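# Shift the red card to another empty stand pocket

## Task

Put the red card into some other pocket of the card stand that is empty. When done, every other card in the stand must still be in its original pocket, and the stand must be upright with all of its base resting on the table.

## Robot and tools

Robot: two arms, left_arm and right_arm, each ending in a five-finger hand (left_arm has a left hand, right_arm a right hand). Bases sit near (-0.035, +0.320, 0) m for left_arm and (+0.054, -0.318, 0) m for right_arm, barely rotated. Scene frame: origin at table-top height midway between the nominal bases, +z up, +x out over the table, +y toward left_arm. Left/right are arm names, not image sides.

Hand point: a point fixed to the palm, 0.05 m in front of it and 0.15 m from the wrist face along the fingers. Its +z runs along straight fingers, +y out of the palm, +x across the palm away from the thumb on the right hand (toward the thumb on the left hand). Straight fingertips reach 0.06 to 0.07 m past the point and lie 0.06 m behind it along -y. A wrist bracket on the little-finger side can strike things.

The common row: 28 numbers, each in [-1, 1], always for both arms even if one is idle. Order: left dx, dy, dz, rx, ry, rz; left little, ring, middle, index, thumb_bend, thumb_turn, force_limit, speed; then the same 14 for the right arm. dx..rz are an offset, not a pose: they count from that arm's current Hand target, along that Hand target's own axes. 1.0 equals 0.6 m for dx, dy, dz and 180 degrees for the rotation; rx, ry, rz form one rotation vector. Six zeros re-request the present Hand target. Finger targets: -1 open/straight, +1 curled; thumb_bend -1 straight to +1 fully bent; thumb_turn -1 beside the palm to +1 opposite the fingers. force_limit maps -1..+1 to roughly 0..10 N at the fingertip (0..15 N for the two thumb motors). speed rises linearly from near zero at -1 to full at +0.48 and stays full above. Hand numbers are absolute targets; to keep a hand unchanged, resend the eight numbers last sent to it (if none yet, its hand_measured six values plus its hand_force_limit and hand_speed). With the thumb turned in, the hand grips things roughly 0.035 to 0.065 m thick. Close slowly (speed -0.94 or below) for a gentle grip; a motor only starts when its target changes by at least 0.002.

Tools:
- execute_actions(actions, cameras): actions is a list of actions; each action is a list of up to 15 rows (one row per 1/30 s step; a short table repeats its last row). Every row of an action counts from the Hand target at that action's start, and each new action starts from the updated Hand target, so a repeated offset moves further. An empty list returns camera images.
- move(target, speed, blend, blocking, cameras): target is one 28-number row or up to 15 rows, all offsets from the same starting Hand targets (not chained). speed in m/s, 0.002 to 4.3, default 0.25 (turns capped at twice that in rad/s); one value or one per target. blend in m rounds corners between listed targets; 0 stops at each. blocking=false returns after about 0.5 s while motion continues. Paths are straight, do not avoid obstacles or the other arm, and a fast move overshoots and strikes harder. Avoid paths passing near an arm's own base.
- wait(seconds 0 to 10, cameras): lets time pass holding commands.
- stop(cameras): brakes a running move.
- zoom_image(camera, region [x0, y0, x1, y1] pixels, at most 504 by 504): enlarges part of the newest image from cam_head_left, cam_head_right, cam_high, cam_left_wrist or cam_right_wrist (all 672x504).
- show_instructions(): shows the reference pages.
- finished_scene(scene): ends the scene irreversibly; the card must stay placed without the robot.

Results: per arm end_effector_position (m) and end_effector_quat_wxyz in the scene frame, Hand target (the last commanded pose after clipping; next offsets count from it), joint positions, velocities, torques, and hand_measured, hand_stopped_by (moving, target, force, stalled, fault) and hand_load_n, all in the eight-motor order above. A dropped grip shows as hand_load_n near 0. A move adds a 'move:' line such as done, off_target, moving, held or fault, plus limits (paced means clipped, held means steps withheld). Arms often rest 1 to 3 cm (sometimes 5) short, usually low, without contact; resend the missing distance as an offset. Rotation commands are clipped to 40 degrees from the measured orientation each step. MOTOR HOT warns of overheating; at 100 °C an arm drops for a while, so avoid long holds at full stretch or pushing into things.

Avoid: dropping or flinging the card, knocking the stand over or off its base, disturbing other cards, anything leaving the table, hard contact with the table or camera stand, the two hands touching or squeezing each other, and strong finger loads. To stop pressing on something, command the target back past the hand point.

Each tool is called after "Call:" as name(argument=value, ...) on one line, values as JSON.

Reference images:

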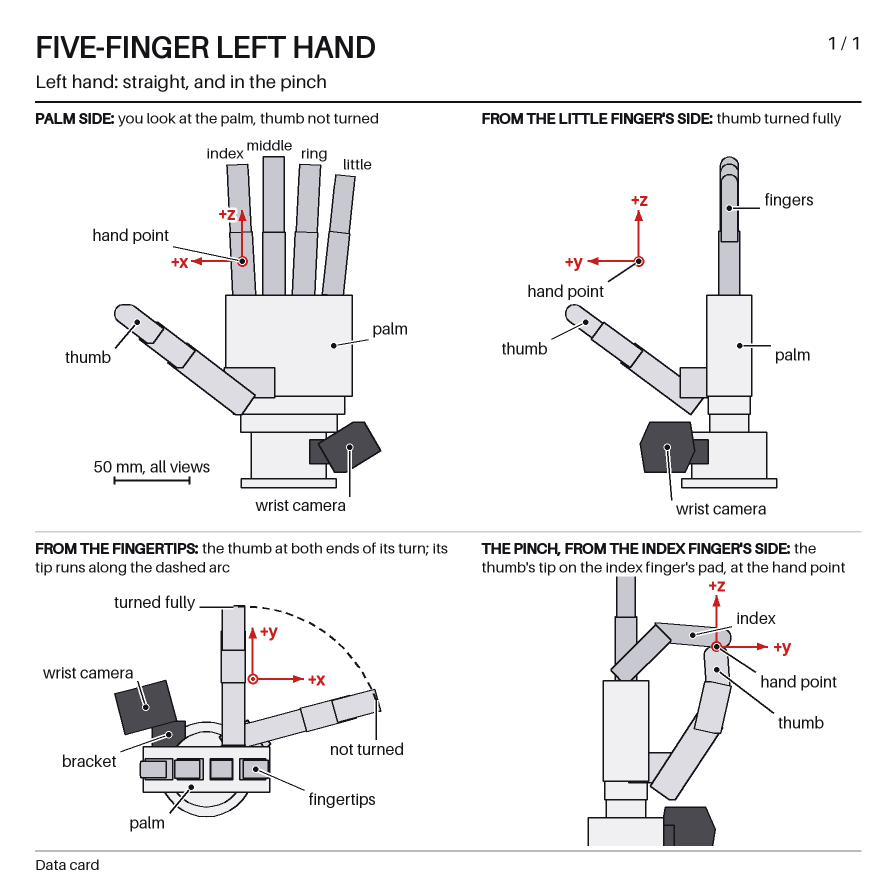

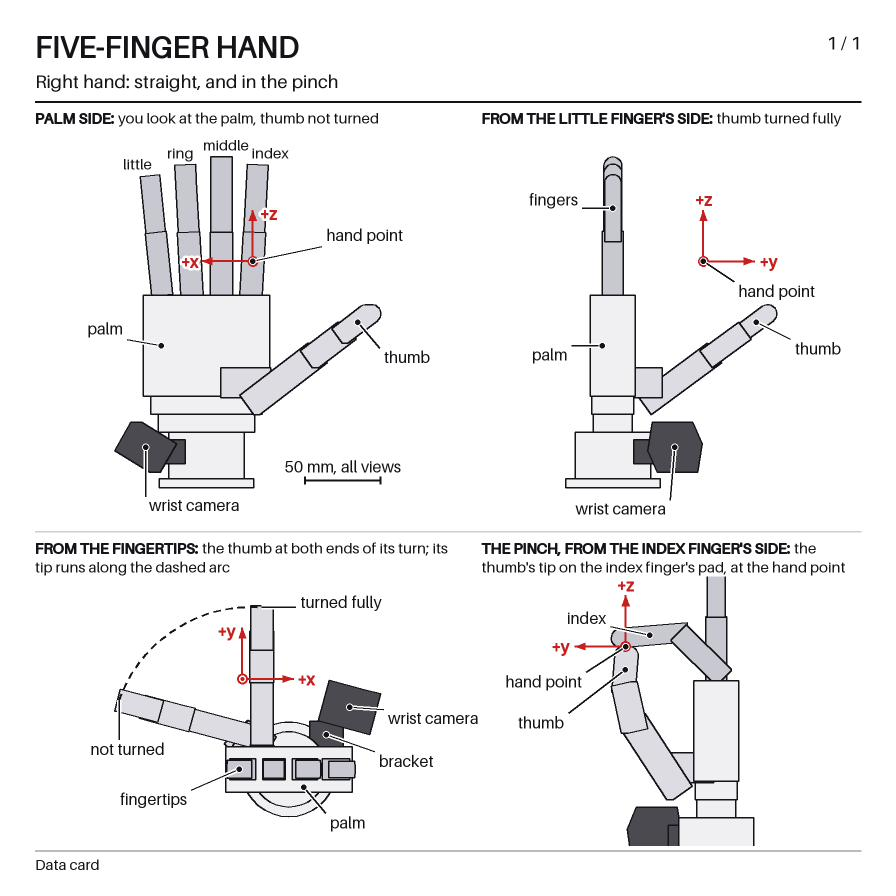

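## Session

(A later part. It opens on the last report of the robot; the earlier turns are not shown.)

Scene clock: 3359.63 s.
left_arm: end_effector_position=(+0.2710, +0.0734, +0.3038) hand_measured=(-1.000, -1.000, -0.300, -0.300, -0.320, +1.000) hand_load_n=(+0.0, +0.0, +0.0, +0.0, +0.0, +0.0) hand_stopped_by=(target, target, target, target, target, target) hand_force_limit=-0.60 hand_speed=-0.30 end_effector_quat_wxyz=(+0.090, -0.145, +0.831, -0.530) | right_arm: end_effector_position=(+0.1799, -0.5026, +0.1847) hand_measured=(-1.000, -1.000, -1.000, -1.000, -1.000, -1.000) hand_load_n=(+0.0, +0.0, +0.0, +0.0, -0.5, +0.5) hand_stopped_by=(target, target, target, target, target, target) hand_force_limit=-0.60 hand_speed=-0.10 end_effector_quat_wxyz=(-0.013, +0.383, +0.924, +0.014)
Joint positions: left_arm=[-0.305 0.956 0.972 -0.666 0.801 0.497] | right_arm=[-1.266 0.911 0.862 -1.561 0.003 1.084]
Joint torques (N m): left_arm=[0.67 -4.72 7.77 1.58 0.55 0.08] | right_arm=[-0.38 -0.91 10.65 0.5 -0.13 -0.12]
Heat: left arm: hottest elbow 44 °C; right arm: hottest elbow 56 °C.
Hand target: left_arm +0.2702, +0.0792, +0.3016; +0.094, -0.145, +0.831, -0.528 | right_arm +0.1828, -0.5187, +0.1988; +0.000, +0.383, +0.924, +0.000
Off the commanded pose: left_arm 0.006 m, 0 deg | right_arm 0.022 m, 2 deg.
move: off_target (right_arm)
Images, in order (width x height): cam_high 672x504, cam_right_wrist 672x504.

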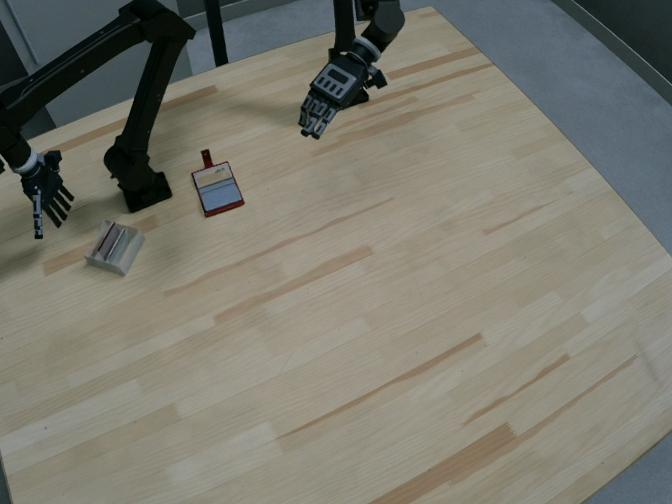

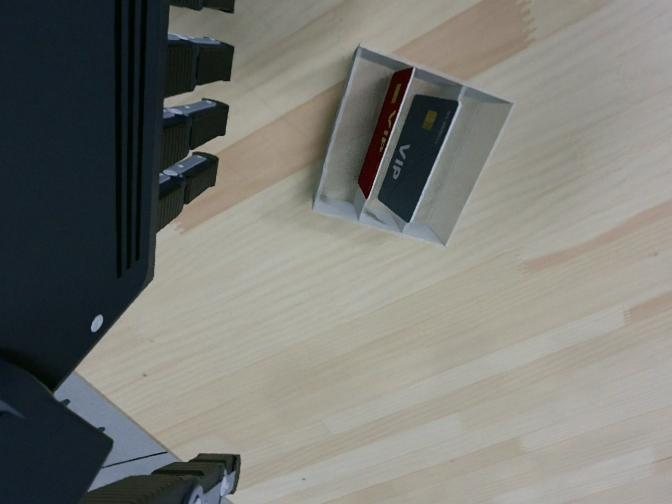

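Call:
move(target=[[0,0,0,0,0,0,-1,-1,-0.3,-0.3,-0.32,1,-0.6,-0.3,0.0423,0.2075,0.03,0,0,-0.019,-1,-1,-1,-1,-1,-1,-0.6,-0.1]], speed=0.15, cameras=["cam_high","cam_right_wrist"])

Scene clock: 3516.07 s.
left_arm: end_effector_position=(+0.2710, +0.0734, +0.3038) hand_measured=(-1.000, -1.000, -0.300, -0.300, -0.320, +1.000) hand_load_n=(+0.0, +0.0, -0.5, +0.0, +0.0, +0.0) hand_stopped_by=(target, target, target, target, target, target) hand_force_limit=-0.60 hand_speed=-0.30 end_effector_quat_wxyz=(+0.090, -0.145, +0.831, -0.530) | right_arm: end_effector_position=(+0.2533, -0.4152, +0.1787) hand_measured=(-1.000, -1.000, -1.000, -1.000, -1.000, -1.000) hand_load_n=(+0.0, +0.0, +0.0, +0.5, -0.5, +0.0) hand_stopped_by=(target, target, target, target, target, target) hand_force_limit=-0.60 hand_speed=-0.10 end_effector_quat_wxyz=(-0.001, +0.355, +0.935, +0.002)
Joint positions: left_arm=[-0.305 0.956 0.972 -0.666 0.801 0.497] | right_arm=[-0.721 0.784 0.786 -1.575 -0.003 1.569]
Joint torques (N m): left_arm=[0.67 -4.72 7.79 1.59 0.56 0.07] | right_arm=[1.44 -1.2 7.58 -0.03 0.06 0.04]
Heat: left arm: hottest elbow 44 °C; right arm: hottest elbow 61 °C.
Hand target: left_arm +0.2702, +0.0792, +0.3016; +0.094, -0.145, +0.831, -0.528 | right_arm +0.2528, -0.4126, +0.1808; +0.000, +0.355, +0.935, +0.000
Off the commanded pose: left_arm 0.006 m, 0 deg | right_arm 0.003 m, 0 deg.
move: done
Images, in order (width x height): cam_high 672x504, cam_right_wrist 672x504.

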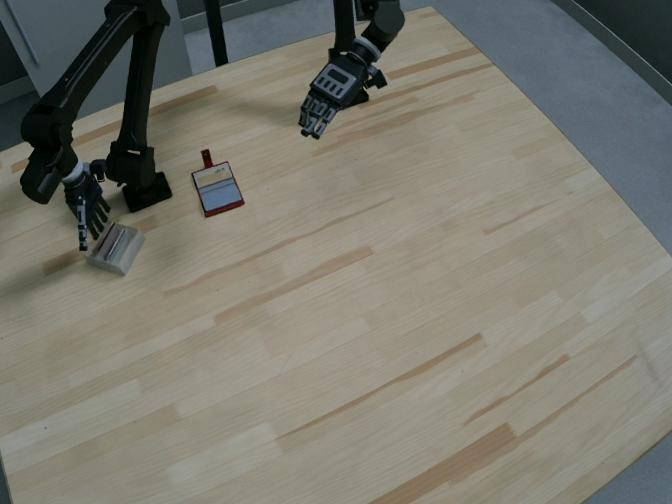

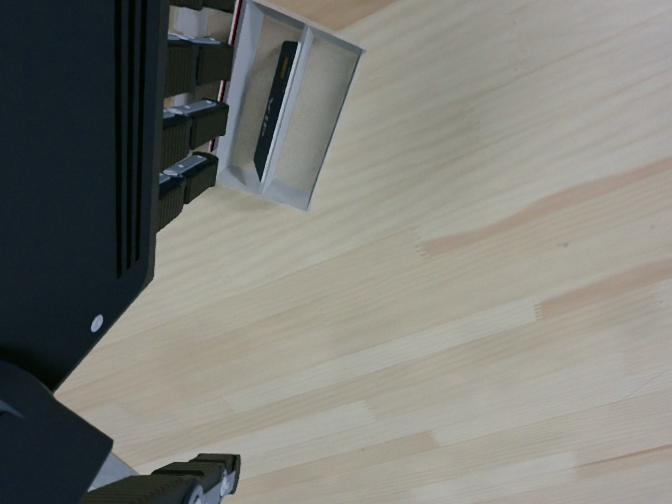

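Call:
move(target=[[0,0,0,0,0,0,-1,-1,-0.3,-0.3,-0.32,1,-0.6,-0.3,0,0.0195,0.02,0,0,0,-1,-1,-1,-1,-1,-1,-0.6,-0.1],[0,0,0,0,0,0,-1,-1,-0.3,-0.3,-0.32,1,-0.6,-0.3,0,0.0195,0.066,0,0,0,-1,-1,-1,-1,-1,-1,-0.6,-0.1]], speed=0.08, cameras=["cam_high","cam_right_wrist"])

Call:
zoom_image(camera="cam_high", region=[60, 180, 170, 290])

Call:
zoom_image(camera="cam_right_wrist", region=[150, 0, 400, 230])

Scene clock: 3537.63 s.
left_arm: end_effector_position=(+0.2710, +0.0734, +0.3038) hand_measured=(-1.000, -1.000, -0.300, -0.300, -0.320, +1.000) hand_load_n=(+0.0, +0.0, +0.0, +0.0, +0.0, +0.0) hand_stopped_by=(target, target, target, target, target, target) hand_force_limit=-0.60 hand_speed=-0.30 end_effector_quat_wxyz=(+0.090, -0.145, +0.831, -0.530) | right_arm: end_effector_position=(+0.2575, -0.4034, +0.1408) hand_measured=(-1.000, -1.000, -1.000, -1.000, -1.000, -1.000) hand_load_n=(+0.0, +0.0, +0.0, +0.0, -0.5, +0.0) hand_stopped_by=(target, target, target, target, target, target) hand_force_limit=-0.60 hand_speed=-0.10 end_effector_quat_wxyz=(-0.005, +0.355, +0.935, +0.003)
Joint positions: left_arm=[-0.305 0.956 0.972 -0.666 0.801 0.497] | right_arm=[-0.656 0.784 0.688 -1.486 -0.003 1.634]
Joint torques (N m): left_arm=[0.73 -4.72 7.79 1.59 0.56 0.07] | right_arm=[1.38 -0.56 7.35 0.68 0.06 0.04]
Heat: left arm: hottest elbow 44 °C; right arm: hottest elbow 59 °C.
Hand target: left_arm +0.2702, +0.0792, +0.3016; +0.094, -0.145, +0.831, -0.528 | right_arm +0.2606, -0.4039, +0.1411; +0.000, +0.355, +0.935, +0.000
Off the commanded pose: left_arm 0.006 m, 0 deg | right_arm 0.003 m, 1 deg.
move: done
Images, in order (width x height): cam_high 672x504, cam_right_wrist 672x504.

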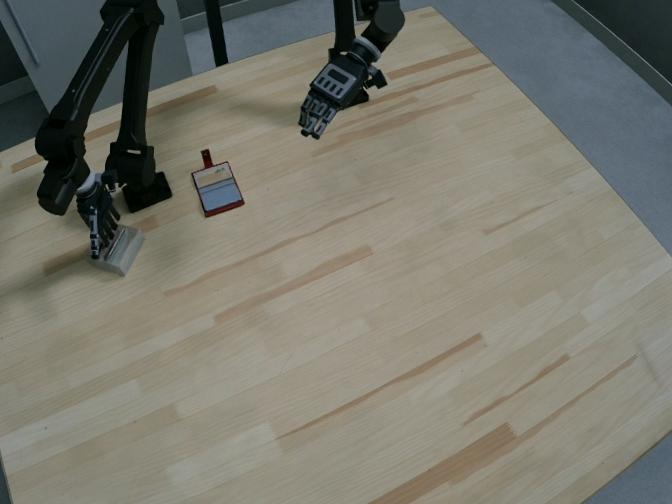

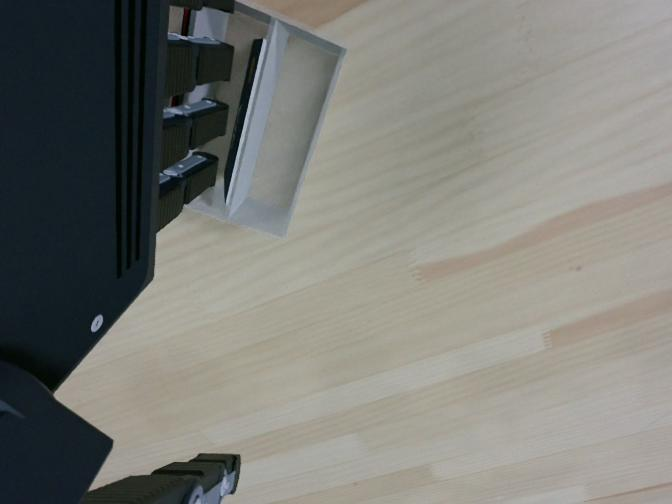

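Scaled by 4.582 from the camera's 672x504 image, which has a finer 960x720 frame.

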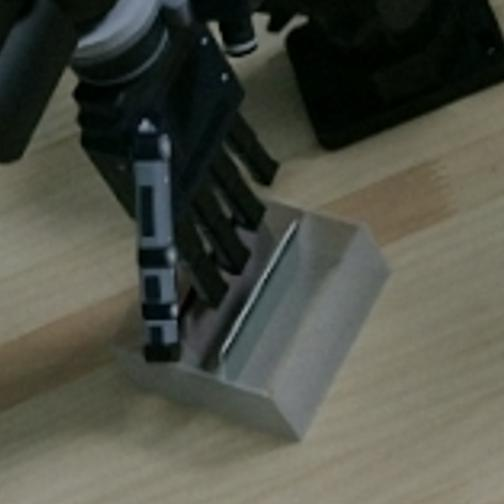

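Scaled by 2.016 from the camera's 672x504 image, which has a finer 960x720 frame.

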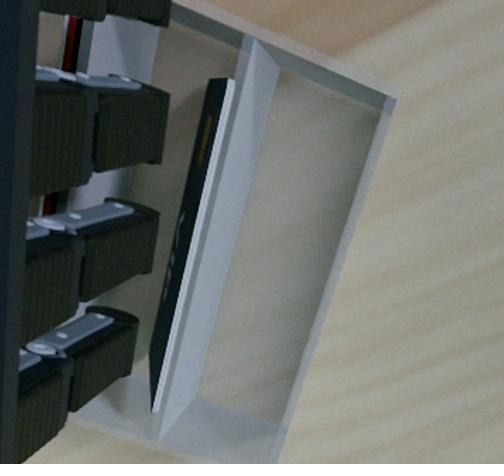

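Call:
move(target=[[0,0,0,0,0,0,-1,-1,-0.3,-0.3,-0.32,1,-0.6,-0.3,0,0,0.0185,0,0,0,-1,-1,-1,-1,-1,-1,-0.6,-0.1]], speed=0.05, cameras=[])

Scene clock: 3561.53 s.
left_arm: end_effector_position=(+0.2710, +0.0734, +0.3038) hand_measured=(-1.000, -1.000, -0.300, -0.300, -0.320, +1.000) hand_load_n=(+0.0, +0.0, +0.0, +0.0, +0.0, +0.0) hand_stopped_by=(target, target, target, target, target, target) hand_force_limit=-0.60 hand_speed=-0.30 end_effector_quat_wxyz=(+0.090, -0.145, +0.831, -0.530) | right_arm: end_effector_position=(+0.2575, -0.4035, +0.1307) hand_measured=(-1.000, -1.000, -1.000, -1.000, -1.000, -1.000) hand_load_n=(+0.0, +0.0, +0.0, +0.0, -0.5, +0.0) hand_stopped_by=(target, target, target, target, target, target) hand_force_limit=-0.60 hand_speed=-0.10 end_effector_quat_wxyz=(-0.003, +0.355, +0.935, +0.002)
Joint positions: left_arm=[-0.305 0.956 0.972 -0.666 0.801 0.497] | right_arm=[-0.656 0.784 0.66 -1.454 -0.003 1.634]
Joint torques (N m): left_arm=[0.73 -4.72 7.77 1.58 0.55 0.07] | right_arm=[1.44 -0.15 7.31 0.64 0.06 0.05]
Heat: left arm: hottest elbow 44 °C; right arm: hottest elbow 56 °C.
Hand target: left_arm +0.2702, +0.0792, +0.3016; +0.094, -0.145, +0.831, -0.528 | right_arm +0.2607, -0.4040, +0.1302; +0.000, +0.355, +0.935, +0.000
Off the commanded pose: left_arm 0.006 m, 0 deg | right_arm 0.003 m, 0 deg.
move: done
No camera images: "cameras" was empty.

Call:
move(target=[[0,0,0,0,0,0,-1,-1,-0.3,-0.3,-0.32,1,-0.6,-0.3,0,-0.055,0,0,0,0,-1,-1,-1,-1,-1,-1,-0.6,-0.1]], speed=0.06, cameras=["cam_high","cam_right_wrist"])

Call:
zoom_image(camera="cam_high", region=[60, 180, 170, 290])

Call:
zoom_image(camera="cam_right_wrist", region=[150, 0, 400, 230])

Scene clock: 3572.83 s.
left_arm: end_effector_position=(+0.2710, +0.0734, +0.3038) hand_measured=(-1.000, -1.000, -0.300, -0.300, -0.320, +1.000) hand_load_n=(+0.0, +0.0, +0.0, +0.0, +0.0, +0.0) hand_stopped_by=(target, target, target, target, target, target) hand_force_limit=-0.60 hand_speed=-0.30 end_effector_quat_wxyz=(+0.090, -0.145, +0.831, -0.530) | right_arm: end_effector_position=(+0.2378, -0.4251, +0.1305) hand_measured=(-1.000, -1.000, -1.000, -1.000, -1.000, -1.000) hand_load_n=(+0.0, +0.0, +0.0, +0.0, +0.0, +0.0) hand_stopped_by=(target, target, target, target, target, target) hand_force_limit=-0.60 hand_speed=-0.10 end_effector_quat_wxyz=(-0.003, +0.355, +0.935, +0.001)
Joint positions: left_arm=[-0.305 0.956 0.972 -0.666 0.801 0.497] | right_arm=[-0.815 0.784 0.66 -1.454 0.002 1.475]
Joint torques (N m): left_arm=[0.67 -4.72 7.8 1.58 0.56 0.07] | right_arm=[-0.44 -0.03 7.39 0.66 -0.1 -0.19]
Heat: left arm: hottest elbow 44 °C; right arm: hottest elbow 55 °C.
Hand target: left_arm +0.2702, +0.0792, +0.3016; +0.094, -0.145, +0.831, -0.528 | right_arm +0.2388, -0.4287, +0.1302; +0.000, +0.355, +0.935, +0.000
Off the commanded pose: left_arm 0.006 m, 0 deg | right_arm 0.004 m, 0 deg.
move: done
Images, in order (width x height): cam_high 672x504, cam_right_wrist 672x504.

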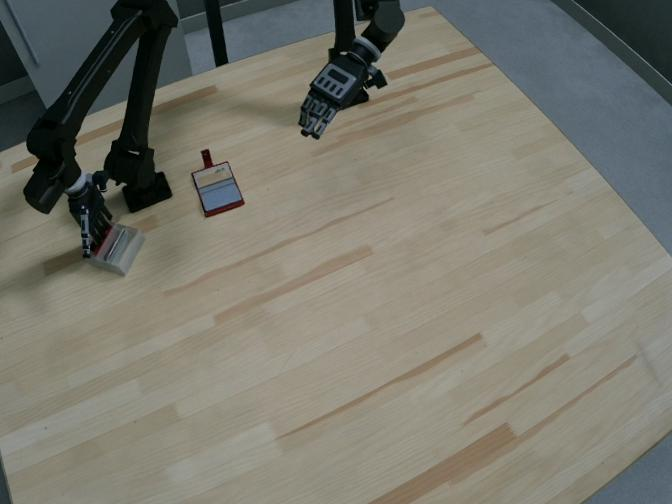

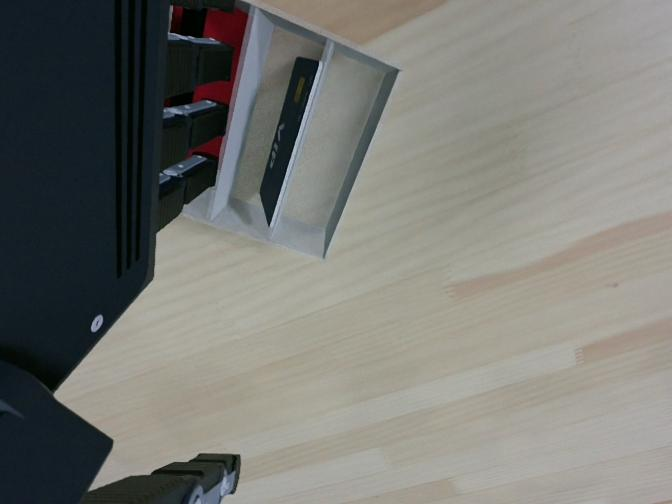

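Scaled by 4.582 from the camera's 672x504 image, which has a finer 960x720 frame.

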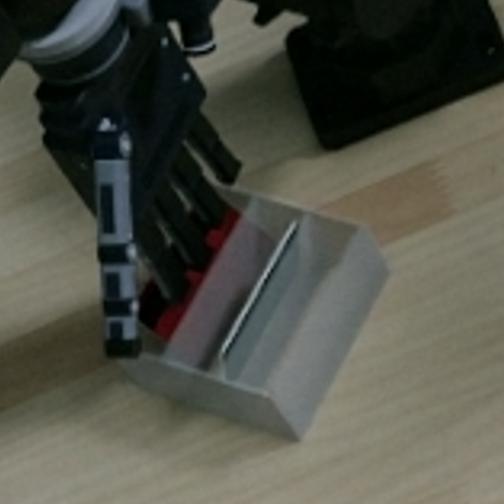

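Scaled by 2.016 from the camera's 672x504 image, which has a finer 960x720 frame.

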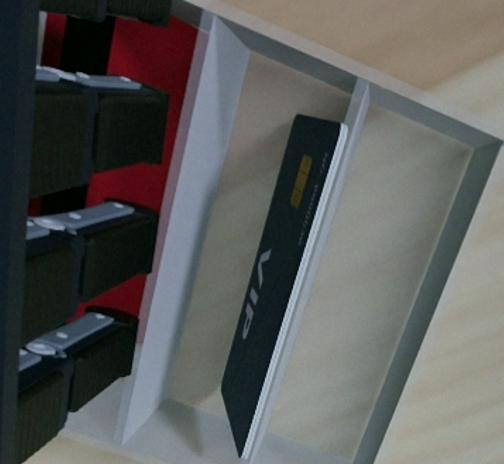

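Call:
move(target=[[0,0,0,0,0,0,-1,-1,-0.3,-0.3,-0.32,1,-0.6,-0.3,0,0.005,-0.03,0,0,0,-1,-1,-1,-1,-1,-1,-0.6,-0.1],[0,0,0,0,0,0,-1,-1,-0.3,-0.3,-0.32,1,-0.6,-0.3,0,0,-0.11,0,0,0,-1,-1,-1,-1,-1,-1,-0.6,-0.1],[0,0,0,0,0,0,-1,-1,-0.3,-0.3,-0.32,1,-0.6,-0.3,0,-0.15,-0.12,0,0,0,-1,-1,-1,-1,-1,-1,-0.6,-0.1]], speed=[0.05,0.12,0.15], blend=0.01, cameras=["cam_high","cam_right_wrist"])

Call:
zoom_image(camera="cam_high", region=[60, 190, 170, 290])

Call:
zoom_image(camera="cam_right_wrist", region=[270, 20, 520, 250])

Scene clock: 3587.53 s.
left_arm: end_effector_position=(+0.2710, +0.0734, +0.3038) hand_measured=(-1.000, -1.000, -0.300, -0.300, -0.320, +1.000) hand_load_n=(+0.0, +0.0, +0.0, +0.0, +0.0, +0.0) hand_stopped_by=(target, target, target, target, target, target) hand_force_limit=-0.60 hand_speed=-0.30 end_effector_quat_wxyz=(+0.090, -0.145, +0.831, -0.530) | right_arm: end_effector_position=(+0.1760, -0.4805, +0.1878) hand_measured=(-1.000, -1.000, -1.000, -1.000, -1.000, -1.000) hand_load_n=(+0.0, +0.0, +0.0, +0.0, +0.0, +0.0) hand_stopped_by=(target, target, target, target, target, target) hand_force_limit=-0.60 hand_speed=-0.10 end_effector_quat_wxyz=(-0.013, +0.355, +0.935, +0.014)
Joint positions: left_arm=[-0.305 0.956 0.972 -0.666 0.801 0.497] | right_arm=[-1.252 0.855 0.842 -1.596 0.003 1.039]
Joint torques (N m): left_arm=[0.73 -4.72 7.77 1.59 0.55 0.07] | right_arm=[-0.44 -0.21 10.67 0.5 -0.12 -0.17]
Heat: left arm: hottest elbow 44 °C; right arm: hottest elbow 55 °C.
Hand target: left_arm +0.2702, +0.0792, +0.3016; +0.094, -0.145, +0.831, -0.528 | right_arm +0.1790, -0.4960, +0.2021; +0.000, +0.355, +0.935, +0.000
Off the commanded pose: left_arm 0.006 m, 0 deg | right_arm 0.021 m, 2 deg.
move: off_target (right_arm); blend cut to 0.0091 m at target 1
Images, in order (width x height): cam_high 672x504, cam_right_wrist 672x504.

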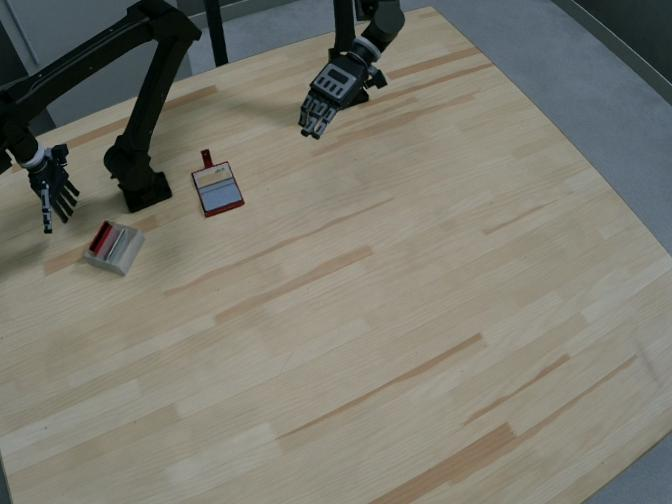

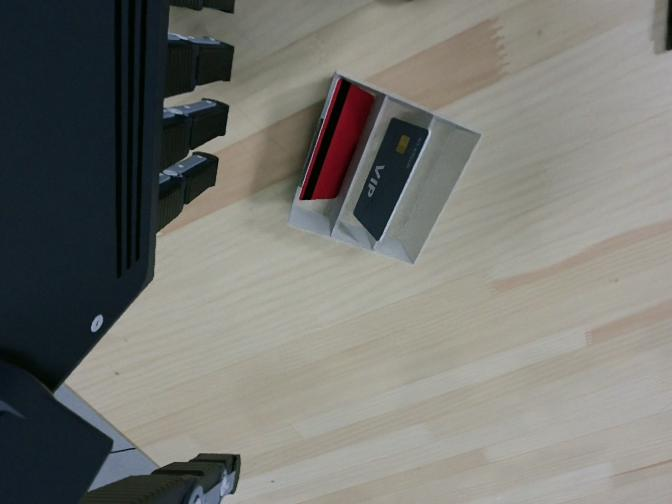

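Scaled by 4.582 from the camera's 672x504 image, which has a finer 960x720 frame.

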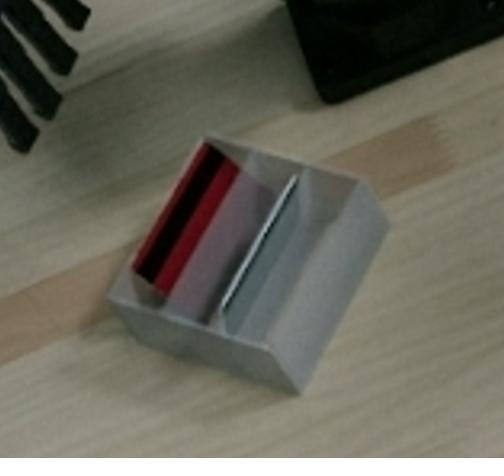

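Scaled by 2.016 from the camera's 672x504 image, which has a finer 960x720 frame.

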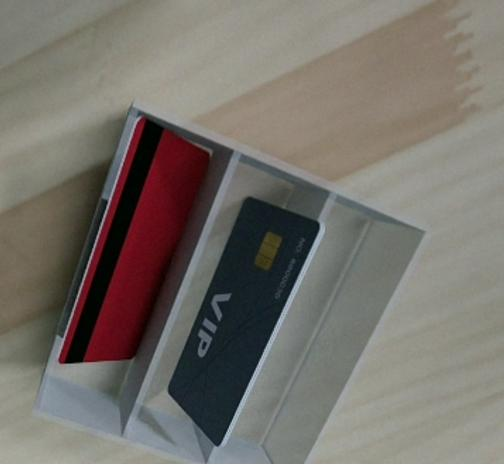

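Call:
move(target=[[0,0,0,0,0,0,-1,-1,-0.3,-0.3,-0.32,1,-0.6,-0.3,0.0273,-0.075,0,0,0,0,1,1,0.3,0.3,-1,1,-0.6,-0.3],[0,0,0,0,0,0,-1,-1,-0.3,-0.3,-0.32,1,-0.6,-0.3,0.0273,-0.075,0.12,0,0,0,1,1,0.3,0.3,-1,1,-0.6,-0.3]], speed=0.12, cameras=["cam_high","cam_right_wrist"])

Call:
zoom_image(camera="cam_high", region=[40, 180, 170, 290])

Scene clock: 3712.70 s.
left_arm: end_effector_position=(+0.2710, +0.0734, +0.3038) hand_measured=(-1.000, -1.000, -0.300, -0.300, -0.320, +1.000) hand_load_n=(+0.0, +0.0, +0.0, +0.0, +0.0, +0.0) hand_stopped_by=(target, target, target, target, target, target) hand_force_limit=-0.60 hand_speed=-0.30 end_effector_quat_wxyz=(+0.090, -0.145, +0.831, -0.530) | right_arm: end_effector_position=(+0.1385, -0.5157, +0.1327) hand_measured=(+1.000, +1.000, +0.300, +0.300, -1.000, +1.000) hand_load_n=(+0.0, +0.0, +0.0, +0.0, +0.0, +0.0) hand_stopped_by=(target, target, target, target, target, target) hand_force_limit=-0.60 hand_speed=-0.30 end_effector_quat_wxyz=(+0.000, +0.355, +0.935, -0.002)
Joint positions: left_arm=[-0.305 0.956 0.972 -0.666 0.801 0.497] | right_arm=[-1.462 0.922 0.732 -1.377 0.002 0.828]
Joint torques (N m): left_arm=[0.67 -4.72 7.77 1.59 0.55 0.07] | right_arm=[-0.38 -0.97 7.24 0.53 -0.14 -0.14]
Heat: left arm: hottest elbow 44 °C; right arm: hottest elbow 64 °C.
Hand target: left_arm +0.2702, +0.0792, +0.3016; +0.094, -0.145, +0.831, -0.528 | right_arm +0.1369, -0.5188, +0.1301; +0.000, +0.355, +0.935, +0.000
Off the commanded pose: left_arm 0.006 m, 0 deg | right_arm 0.004 m, 0 deg.
move: done
Images, in order (width x height): cam_high 672x504, cam_right_wrist 672x504.

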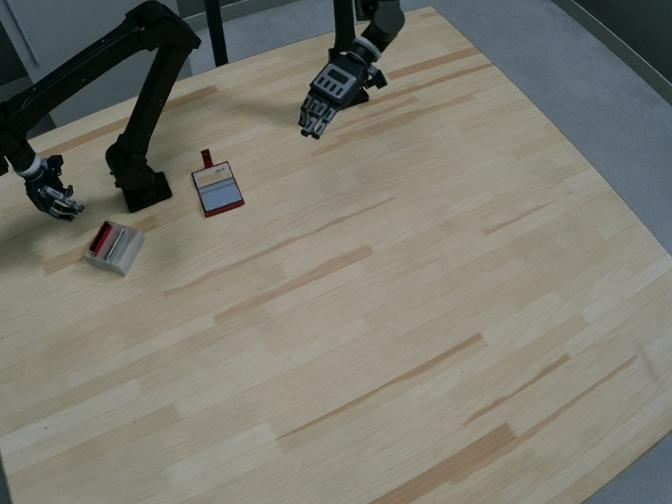

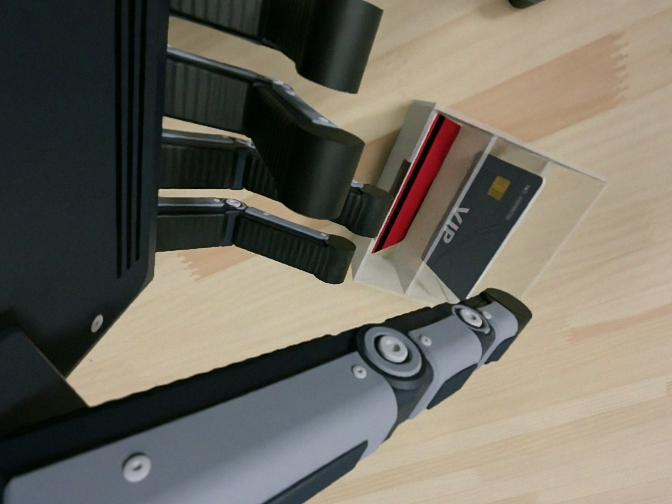

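Scaled by 3.877 from the camera's 672x504 image, which has a finer 960x720 frame.

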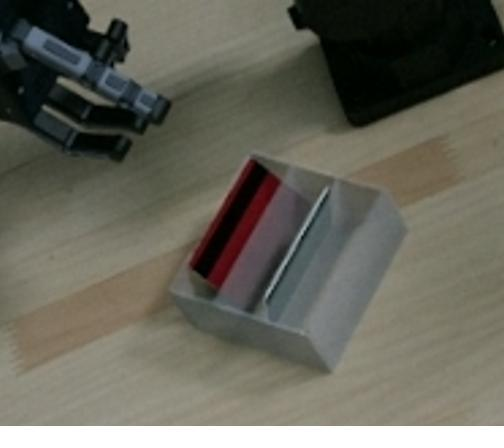

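Call:
zoom_image(camera="cam_right_wrist", region=[290, 80, 640, 330])

Scaled by 1.440 from the camera's 672x504 image, which has a finer 960x720 frame.

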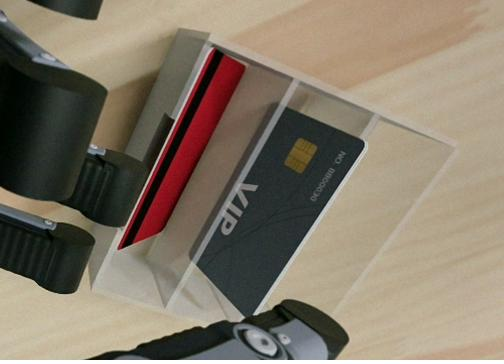

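Call:
move(target=[[0,0,0,0,0,0,-1,-1,-0.3,-0.3,-0.32,1,-0.6,-0.3,0,0,0.119,0,0,0,1,1,0.3,0.3,-1,1,-0.6,-0.3]], speed=0.1, cameras=["cam_high","cam_right_wrist"])

Call:
zoom_image(camera="cam_high", region=[40, 180, 170, 290])

Call:
zoom_image(camera="cam_right_wrist", region=[260, 80, 640, 360])

Scene clock: 3780.60 s.
left_arm: end_effector_position=(+0.2710, +0.0734, +0.3038) hand_measured=(-1.000, -1.000, -0.300, -0.300, -0.320, +1.000) hand_load_n=(+0.0, -0.5, +0.0, +0.0, +0.0, +0.0) hand_stopped_by=(target, target, target, target, target, target) hand_force_limit=-0.60 hand_speed=-0.30 end_effector_quat_wxyz=(+0.090, -0.145, +0.831, -0.530) | right_arm: end_effector_position=(+0.1386, -0.5169, +0.0615) hand_measured=(+1.000, +1.000, +0.300, +0.300, -1.000, +1.000) hand_load_n=(+0.0, +0.0, +0.0, +0.0, +0.0, +0.0) hand_stopped_by=(target, target, target, target, target, target) hand_force_limit=-0.60 hand_speed=-0.30 end_effector_quat_wxyz=(+0.000, +0.355, +0.935, -0.003)
Joint positions: left_arm=[-0.305 0.956 0.972 -0.666 0.801 0.497] | right_arm=[-1.462 1 0.58 -1.145 0.002 0.828]
Joint torques (N m): left_arm=[0.67 -4.72 7.79 1.59 0.55 0.07] | right_arm=[-0.38 -1.26 6.74 0.69 -0.14 -0.14]
Heat: left arm: hottest elbow 44 °C; right arm: hottest elbow 54 °C.
Hand target: left_arm +0.2702, +0.0792, +0.3016; +0.094, -0.145, +0.831, -0.528 | right_arm +0.1370, -0.5189, +0.0588; +0.000, +0.355, +0.935, +0.000
Off the commanded pose: left_arm 0.006 m, 0 deg | right_arm 0.004 m, 0 deg.
move: done
Images, in order (width x height): cam_high 672x504, cam_right_wrist 672x504.

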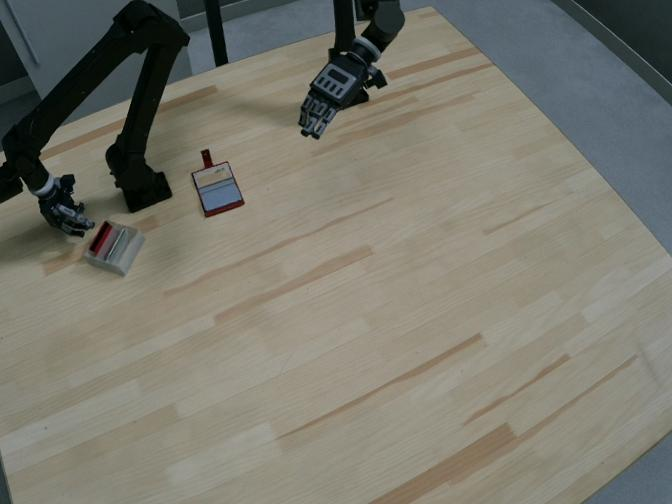

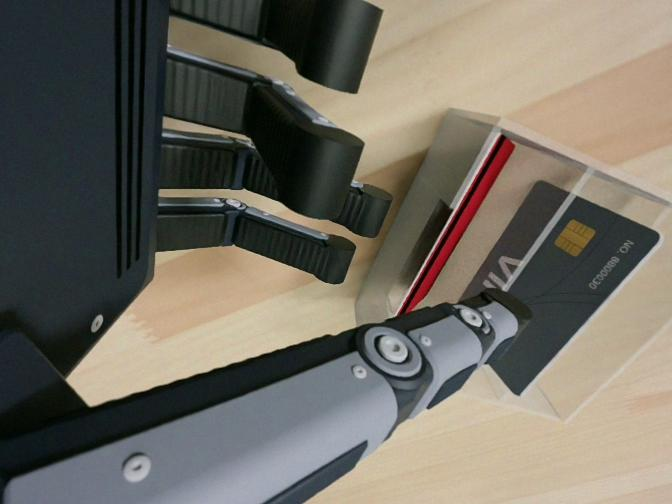

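Scaled by 3.877 from the camera's 672x504 image, which has a finer 960x720 frame.

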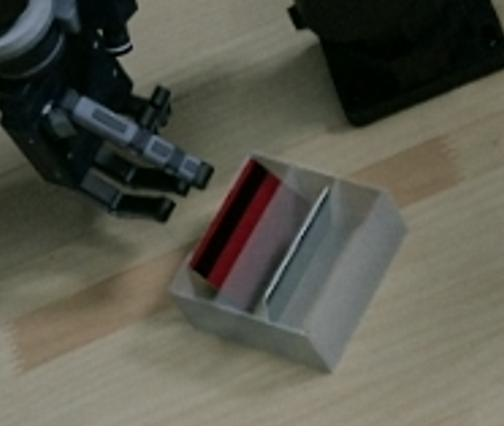

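Scaled by 1.326 from the camera's 672x504 image, which has a finer 960x720 frame.

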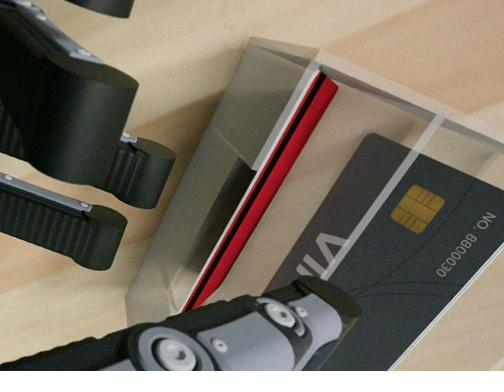

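Call:
move(target=[[0,0,0,0,0,0,-1,-1,-0.3,-0.3,-0.32,1,-0.6,-0.3,0,0.037,0.009,0,0,0,1,1,0.3,0.3,-1,1,-0.6,-0.3]], speed=0.06, cameras=["cam_high","cam_right_wrist"])

Call:
zoom_image(camera="cam_high", region=[40, 180, 170, 290])

Call:
zoom_image(camera="cam_right_wrist", region=[260, 80, 640, 360])

Scene clock: 3816.20 s.
left_arm: end_effector_position=(+0.2710, +0.0734, +0.3038) hand_measured=(-1.000, -1.000, -0.300, -0.300, -0.320, +1.000) hand_load_n=(+0.0, +0.0, +0.0, +0.0, +0.0, +0.0) hand_stopped_by=(target, target, target, target, target, target) hand_force_limit=-0.60 hand_speed=-0.30 end_effector_quat_wxyz=(+0.090, -0.145, +0.831, -0.530) | right_arm: end_effector_position=(+0.1487, -0.4998, +0.0513) hand_measured=(+1.000, +1.000, +0.300, +0.300, -1.000, +1.000) hand_load_n=(+0.0, +0.0, +0.0, +0.0, +0.0, +0.0) hand_stopped_by=(target, target, target, target, target, target) hand_force_limit=-0.60 hand_speed=-0.30 end_effector_quat_wxyz=(-0.005, +0.355, +0.935, +0.009)
Joint positions: left_arm=[-0.305 0.956 0.972 -0.666 0.801 0.497] | right_arm=[-1.408 0.987 0.541 -1.145 0 0.882]
Joint torques (N m): left_arm=[0.67 -4.72 7.77 1.59 0.55 0.07] | right_arm=[1.44 -3.08 6.56 0.47 -0.09 0.08]
Heat: left arm: hottest elbow 44 °C; right arm: hottest elbow 53 °C.
Hand target: left_arm +0.2702, +0.0792, +0.3016; +0.094, -0.145, +0.831, -0.528 | right_arm +0.1518, -0.5022, +0.0533; +0.000, +0.355, +0.935, +0.000
Off the commanded pose: left_arm 0.006 m, 0 deg | right_arm 0.004 m, 1 deg.
move: done
Images, in order (width x height): cam_high 672x504, cam_right_wrist 672x504.

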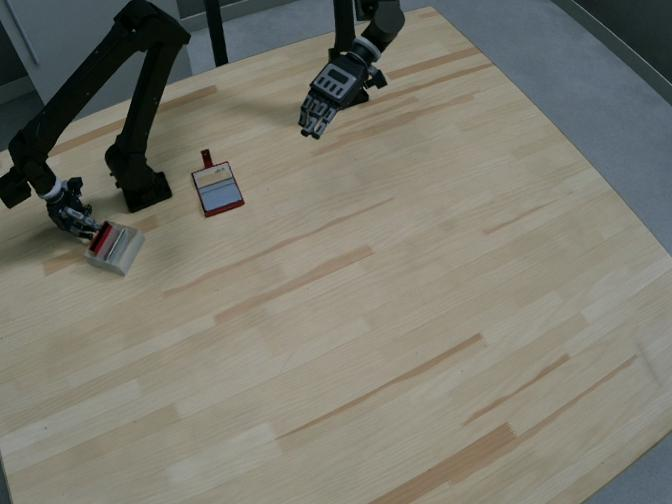

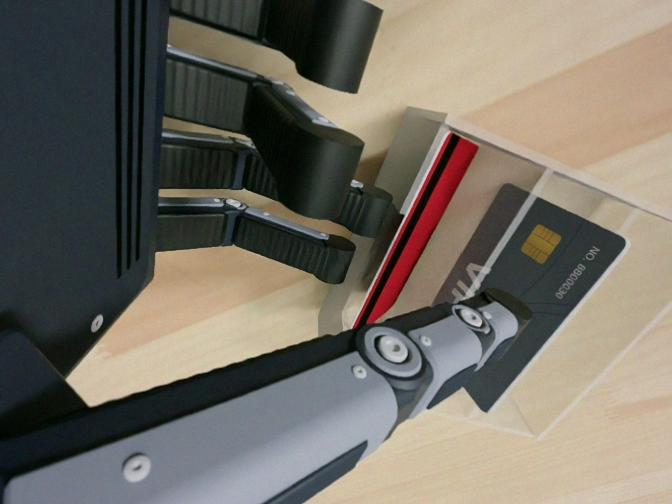

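Scaled by 3.877 from the camera's 672x504 image, which has a finer 960x720 frame.

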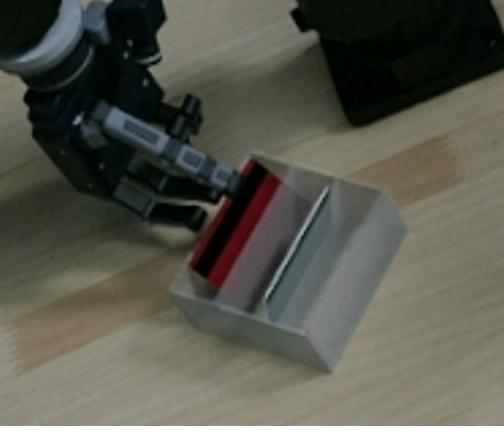

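Scaled by 1.326 from the camera's 672x504 image, which has a finer 960x720 frame.

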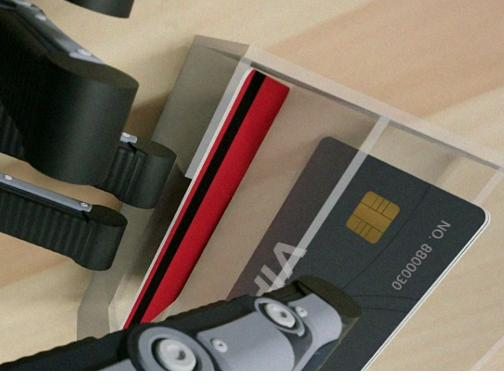

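Call:
move(target=[[0,0,0,0,0,0,-1,-1,-0.3,-0.3,-0.32,1,-0.6,-0.3,0,0.006,-0.017,0,0,0,1,1,0.3,0.3,-1,1,-0.6,-0.3]], speed=0.05, cameras=["cam_high","cam_right_wrist"])

Call:
zoom_image(camera="cam_high", region=[40, 180, 170, 290])

Call:
zoom_image(camera="cam_right_wrist", region=[260, 80, 640, 360])

Scene clock: 3830.53 s.
left_arm: end_effector_position=(+0.2710, +0.0734, +0.3038) hand_measured=(-1.000, -1.000, -0.300, -0.300, -0.320, +1.000) hand_load_n=(+0.0, +0.0, -0.5, +0.0, +0.5, +0.5) hand_stopped_by=(target, target, target, target, target, target) hand_force_limit=-0.60 hand_speed=-0.30 end_effector_quat_wxyz=(+0.090, -0.145, +0.831, -0.530) | right_arm: end_effector_position=(+0.1508, -0.4955, +0.0558) hand_measured=(+1.000, +1.000, +0.300, +0.300, -1.000, +1.000) hand_load_n=(+0.0, +0.0, +0.5, +0.0, +0.0, +0.5) hand_stopped_by=(target, target, target, target, target, target) hand_force_limit=-0.60 hand_speed=-0.30 end_effector_quat_wxyz=(-0.005, +0.355, +0.935, +0.008)
Joint positions: left_arm=[-0.305 0.956 0.972 -0.666 0.801 0.497] | right_arm=[-1.394 0.963 0.541 -1.167 0 0.896]
Joint torques (N m): left_arm=[0.67 -4.72 7.77 1.59 0.56 0.07] | right_arm=[1.44 -2.9 7.79 -0.21 -0.08 0.06]
Heat: left arm: hottest elbow 44 °C; right arm: hottest elbow 52 °C.
Hand target: left_arm +0.2702, +0.0792, +0.3016; +0.094, -0.145, +0.831, -0.528 | right_arm +0.1542, -0.4995, +0.0636; +0.000, +0.355, +0.935, +0.000
Off the commanded pose: left_arm 0.006 m, 0 deg | right_arm 0.009 m, 1 deg.
move: done
Images, in order (width x height): cam_high 672x504, cam_right_wrist 672x504.

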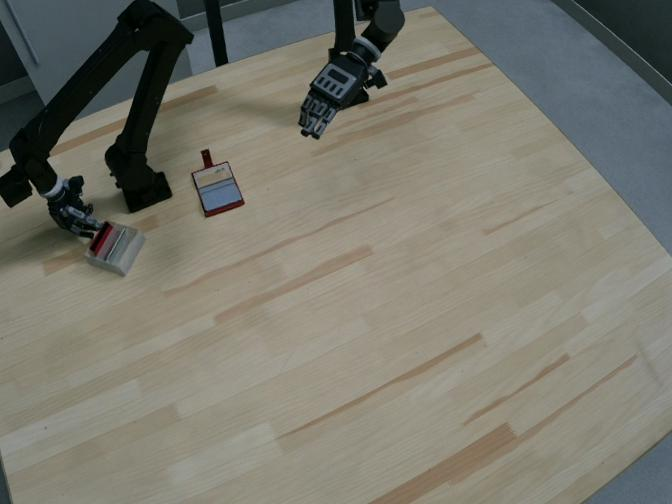

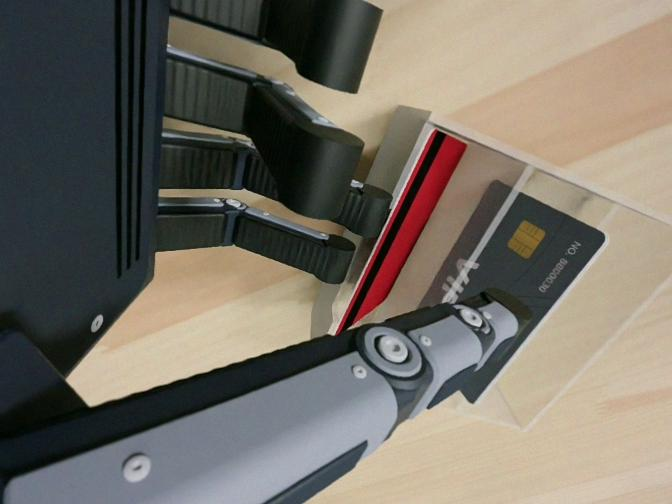

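Scaled by 3.877 from the camera's 672x504 image, which has a finer 960x720 frame.

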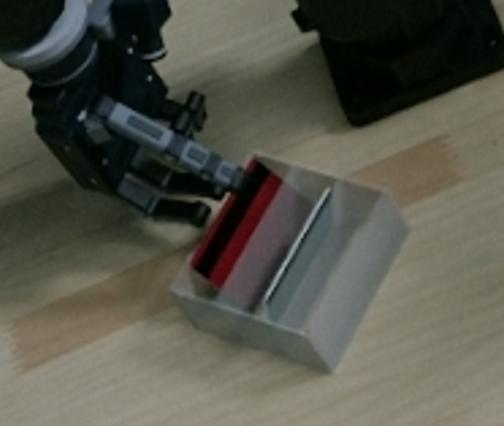

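Scaled by 1.326 from the camera's 672x504 image, which has a finer 960x720 frame.

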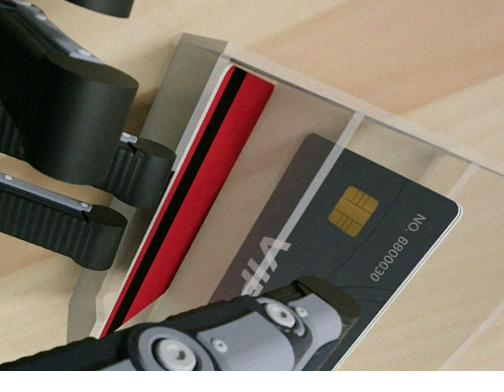

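Call:
move(target=[[0,0,0,0,0,0,-1,-1,-0.3,-0.3,-0.32,1,-0.6,-0.3,0,0.015,0,0,0,0,1,1,0.3,0.3,-1,1,-0.6,-0.3]], speed=0.04, cameras=["cam_high","cam_right_wrist"])

Call:
zoom_image(camera="cam_right_wrist", region=[260, 80, 640, 360])

Scene clock: 3837.13 s.
left_arm: end_effector_position=(+0.2710, +0.0734, +0.3038) hand_measured=(-1.000, -1.000, -0.300, -0.300, -0.320, +1.000) hand_load_n=(+0.0, +0.0, +0.0, +0.0, +0.0, +0.0) hand_stopped_by=(target, target, target, target, target, target) hand_force_limit=-0.60 hand_speed=-0.30 end_effector_quat_wxyz=(+0.090, -0.145, +0.831, -0.530) | right_arm: end_effector_position=(+0.1575, -0.4928, +0.0593) hand_measured=(+1.000, +1.000, +0.300, +0.300, -1.000, +1.000) hand_load_n=(+0.0, +0.5, -0.5, +0.0, +0.0, +0.0) hand_stopped_by=(target, target, target, target, target, target) hand_force_limit=-0.60 hand_speed=-0.30 end_effector_quat_wxyz=(-0.002, +0.354, +0.935, +0.004)
Joint positions: left_arm=[-0.305 0.956 0.972 -0.666 0.801 0.497] | right_arm=[-1.36 0.943 0.541 -1.177 0 0.93]
Joint torques (N m): left_arm=[0.67 -4.72 7.77 1.58 0.56 0.07] | right_arm=[1.44 -2.67 7.15 -0.13 -0.08 0.03]
Heat: left arm: hottest elbow 44 °C; right arm: hottest elbow 52 °C.
Hand target: left_arm +0.2702, +0.0792, +0.3016; +0.094, -0.145, +0.831, -0.528 | right_arm +0.1601, -0.4928, +0.0635; +0.000, +0.355, +0.935, +0.000
Off the commanded pose: left_arm 0.006 m, 0 deg | right_arm 0.005 m, 1 deg.
move: done
Images, in order (width x height): cam_high 672x504, cam_right_wrist 672x504.

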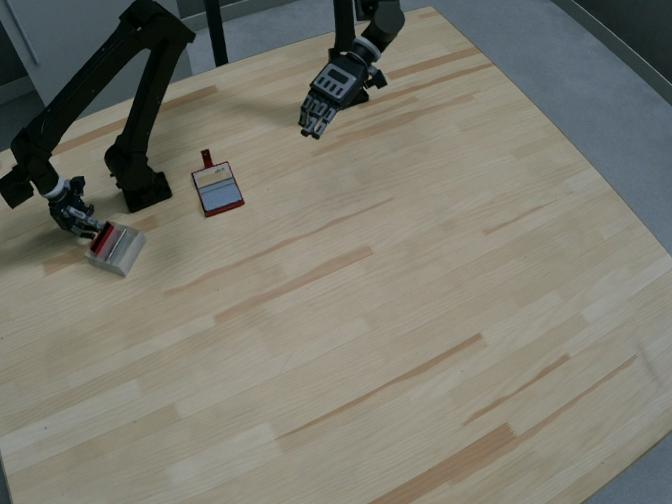

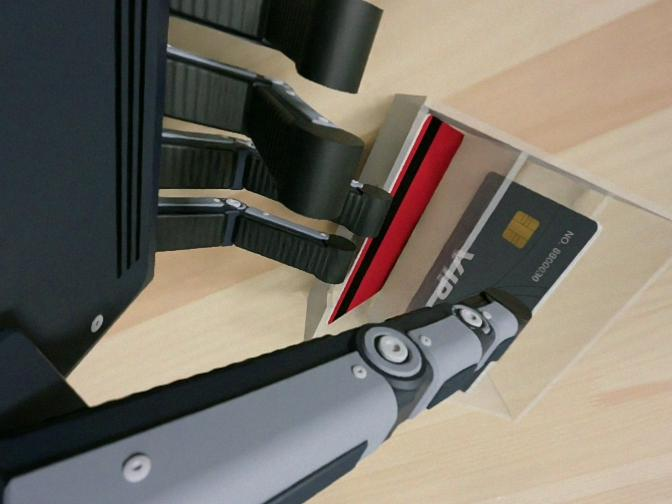

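Scaled by 1.326 from the camera's 672x504 image, which has a finer 960x720 frame.

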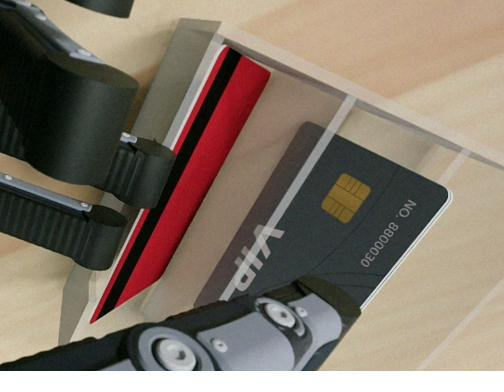

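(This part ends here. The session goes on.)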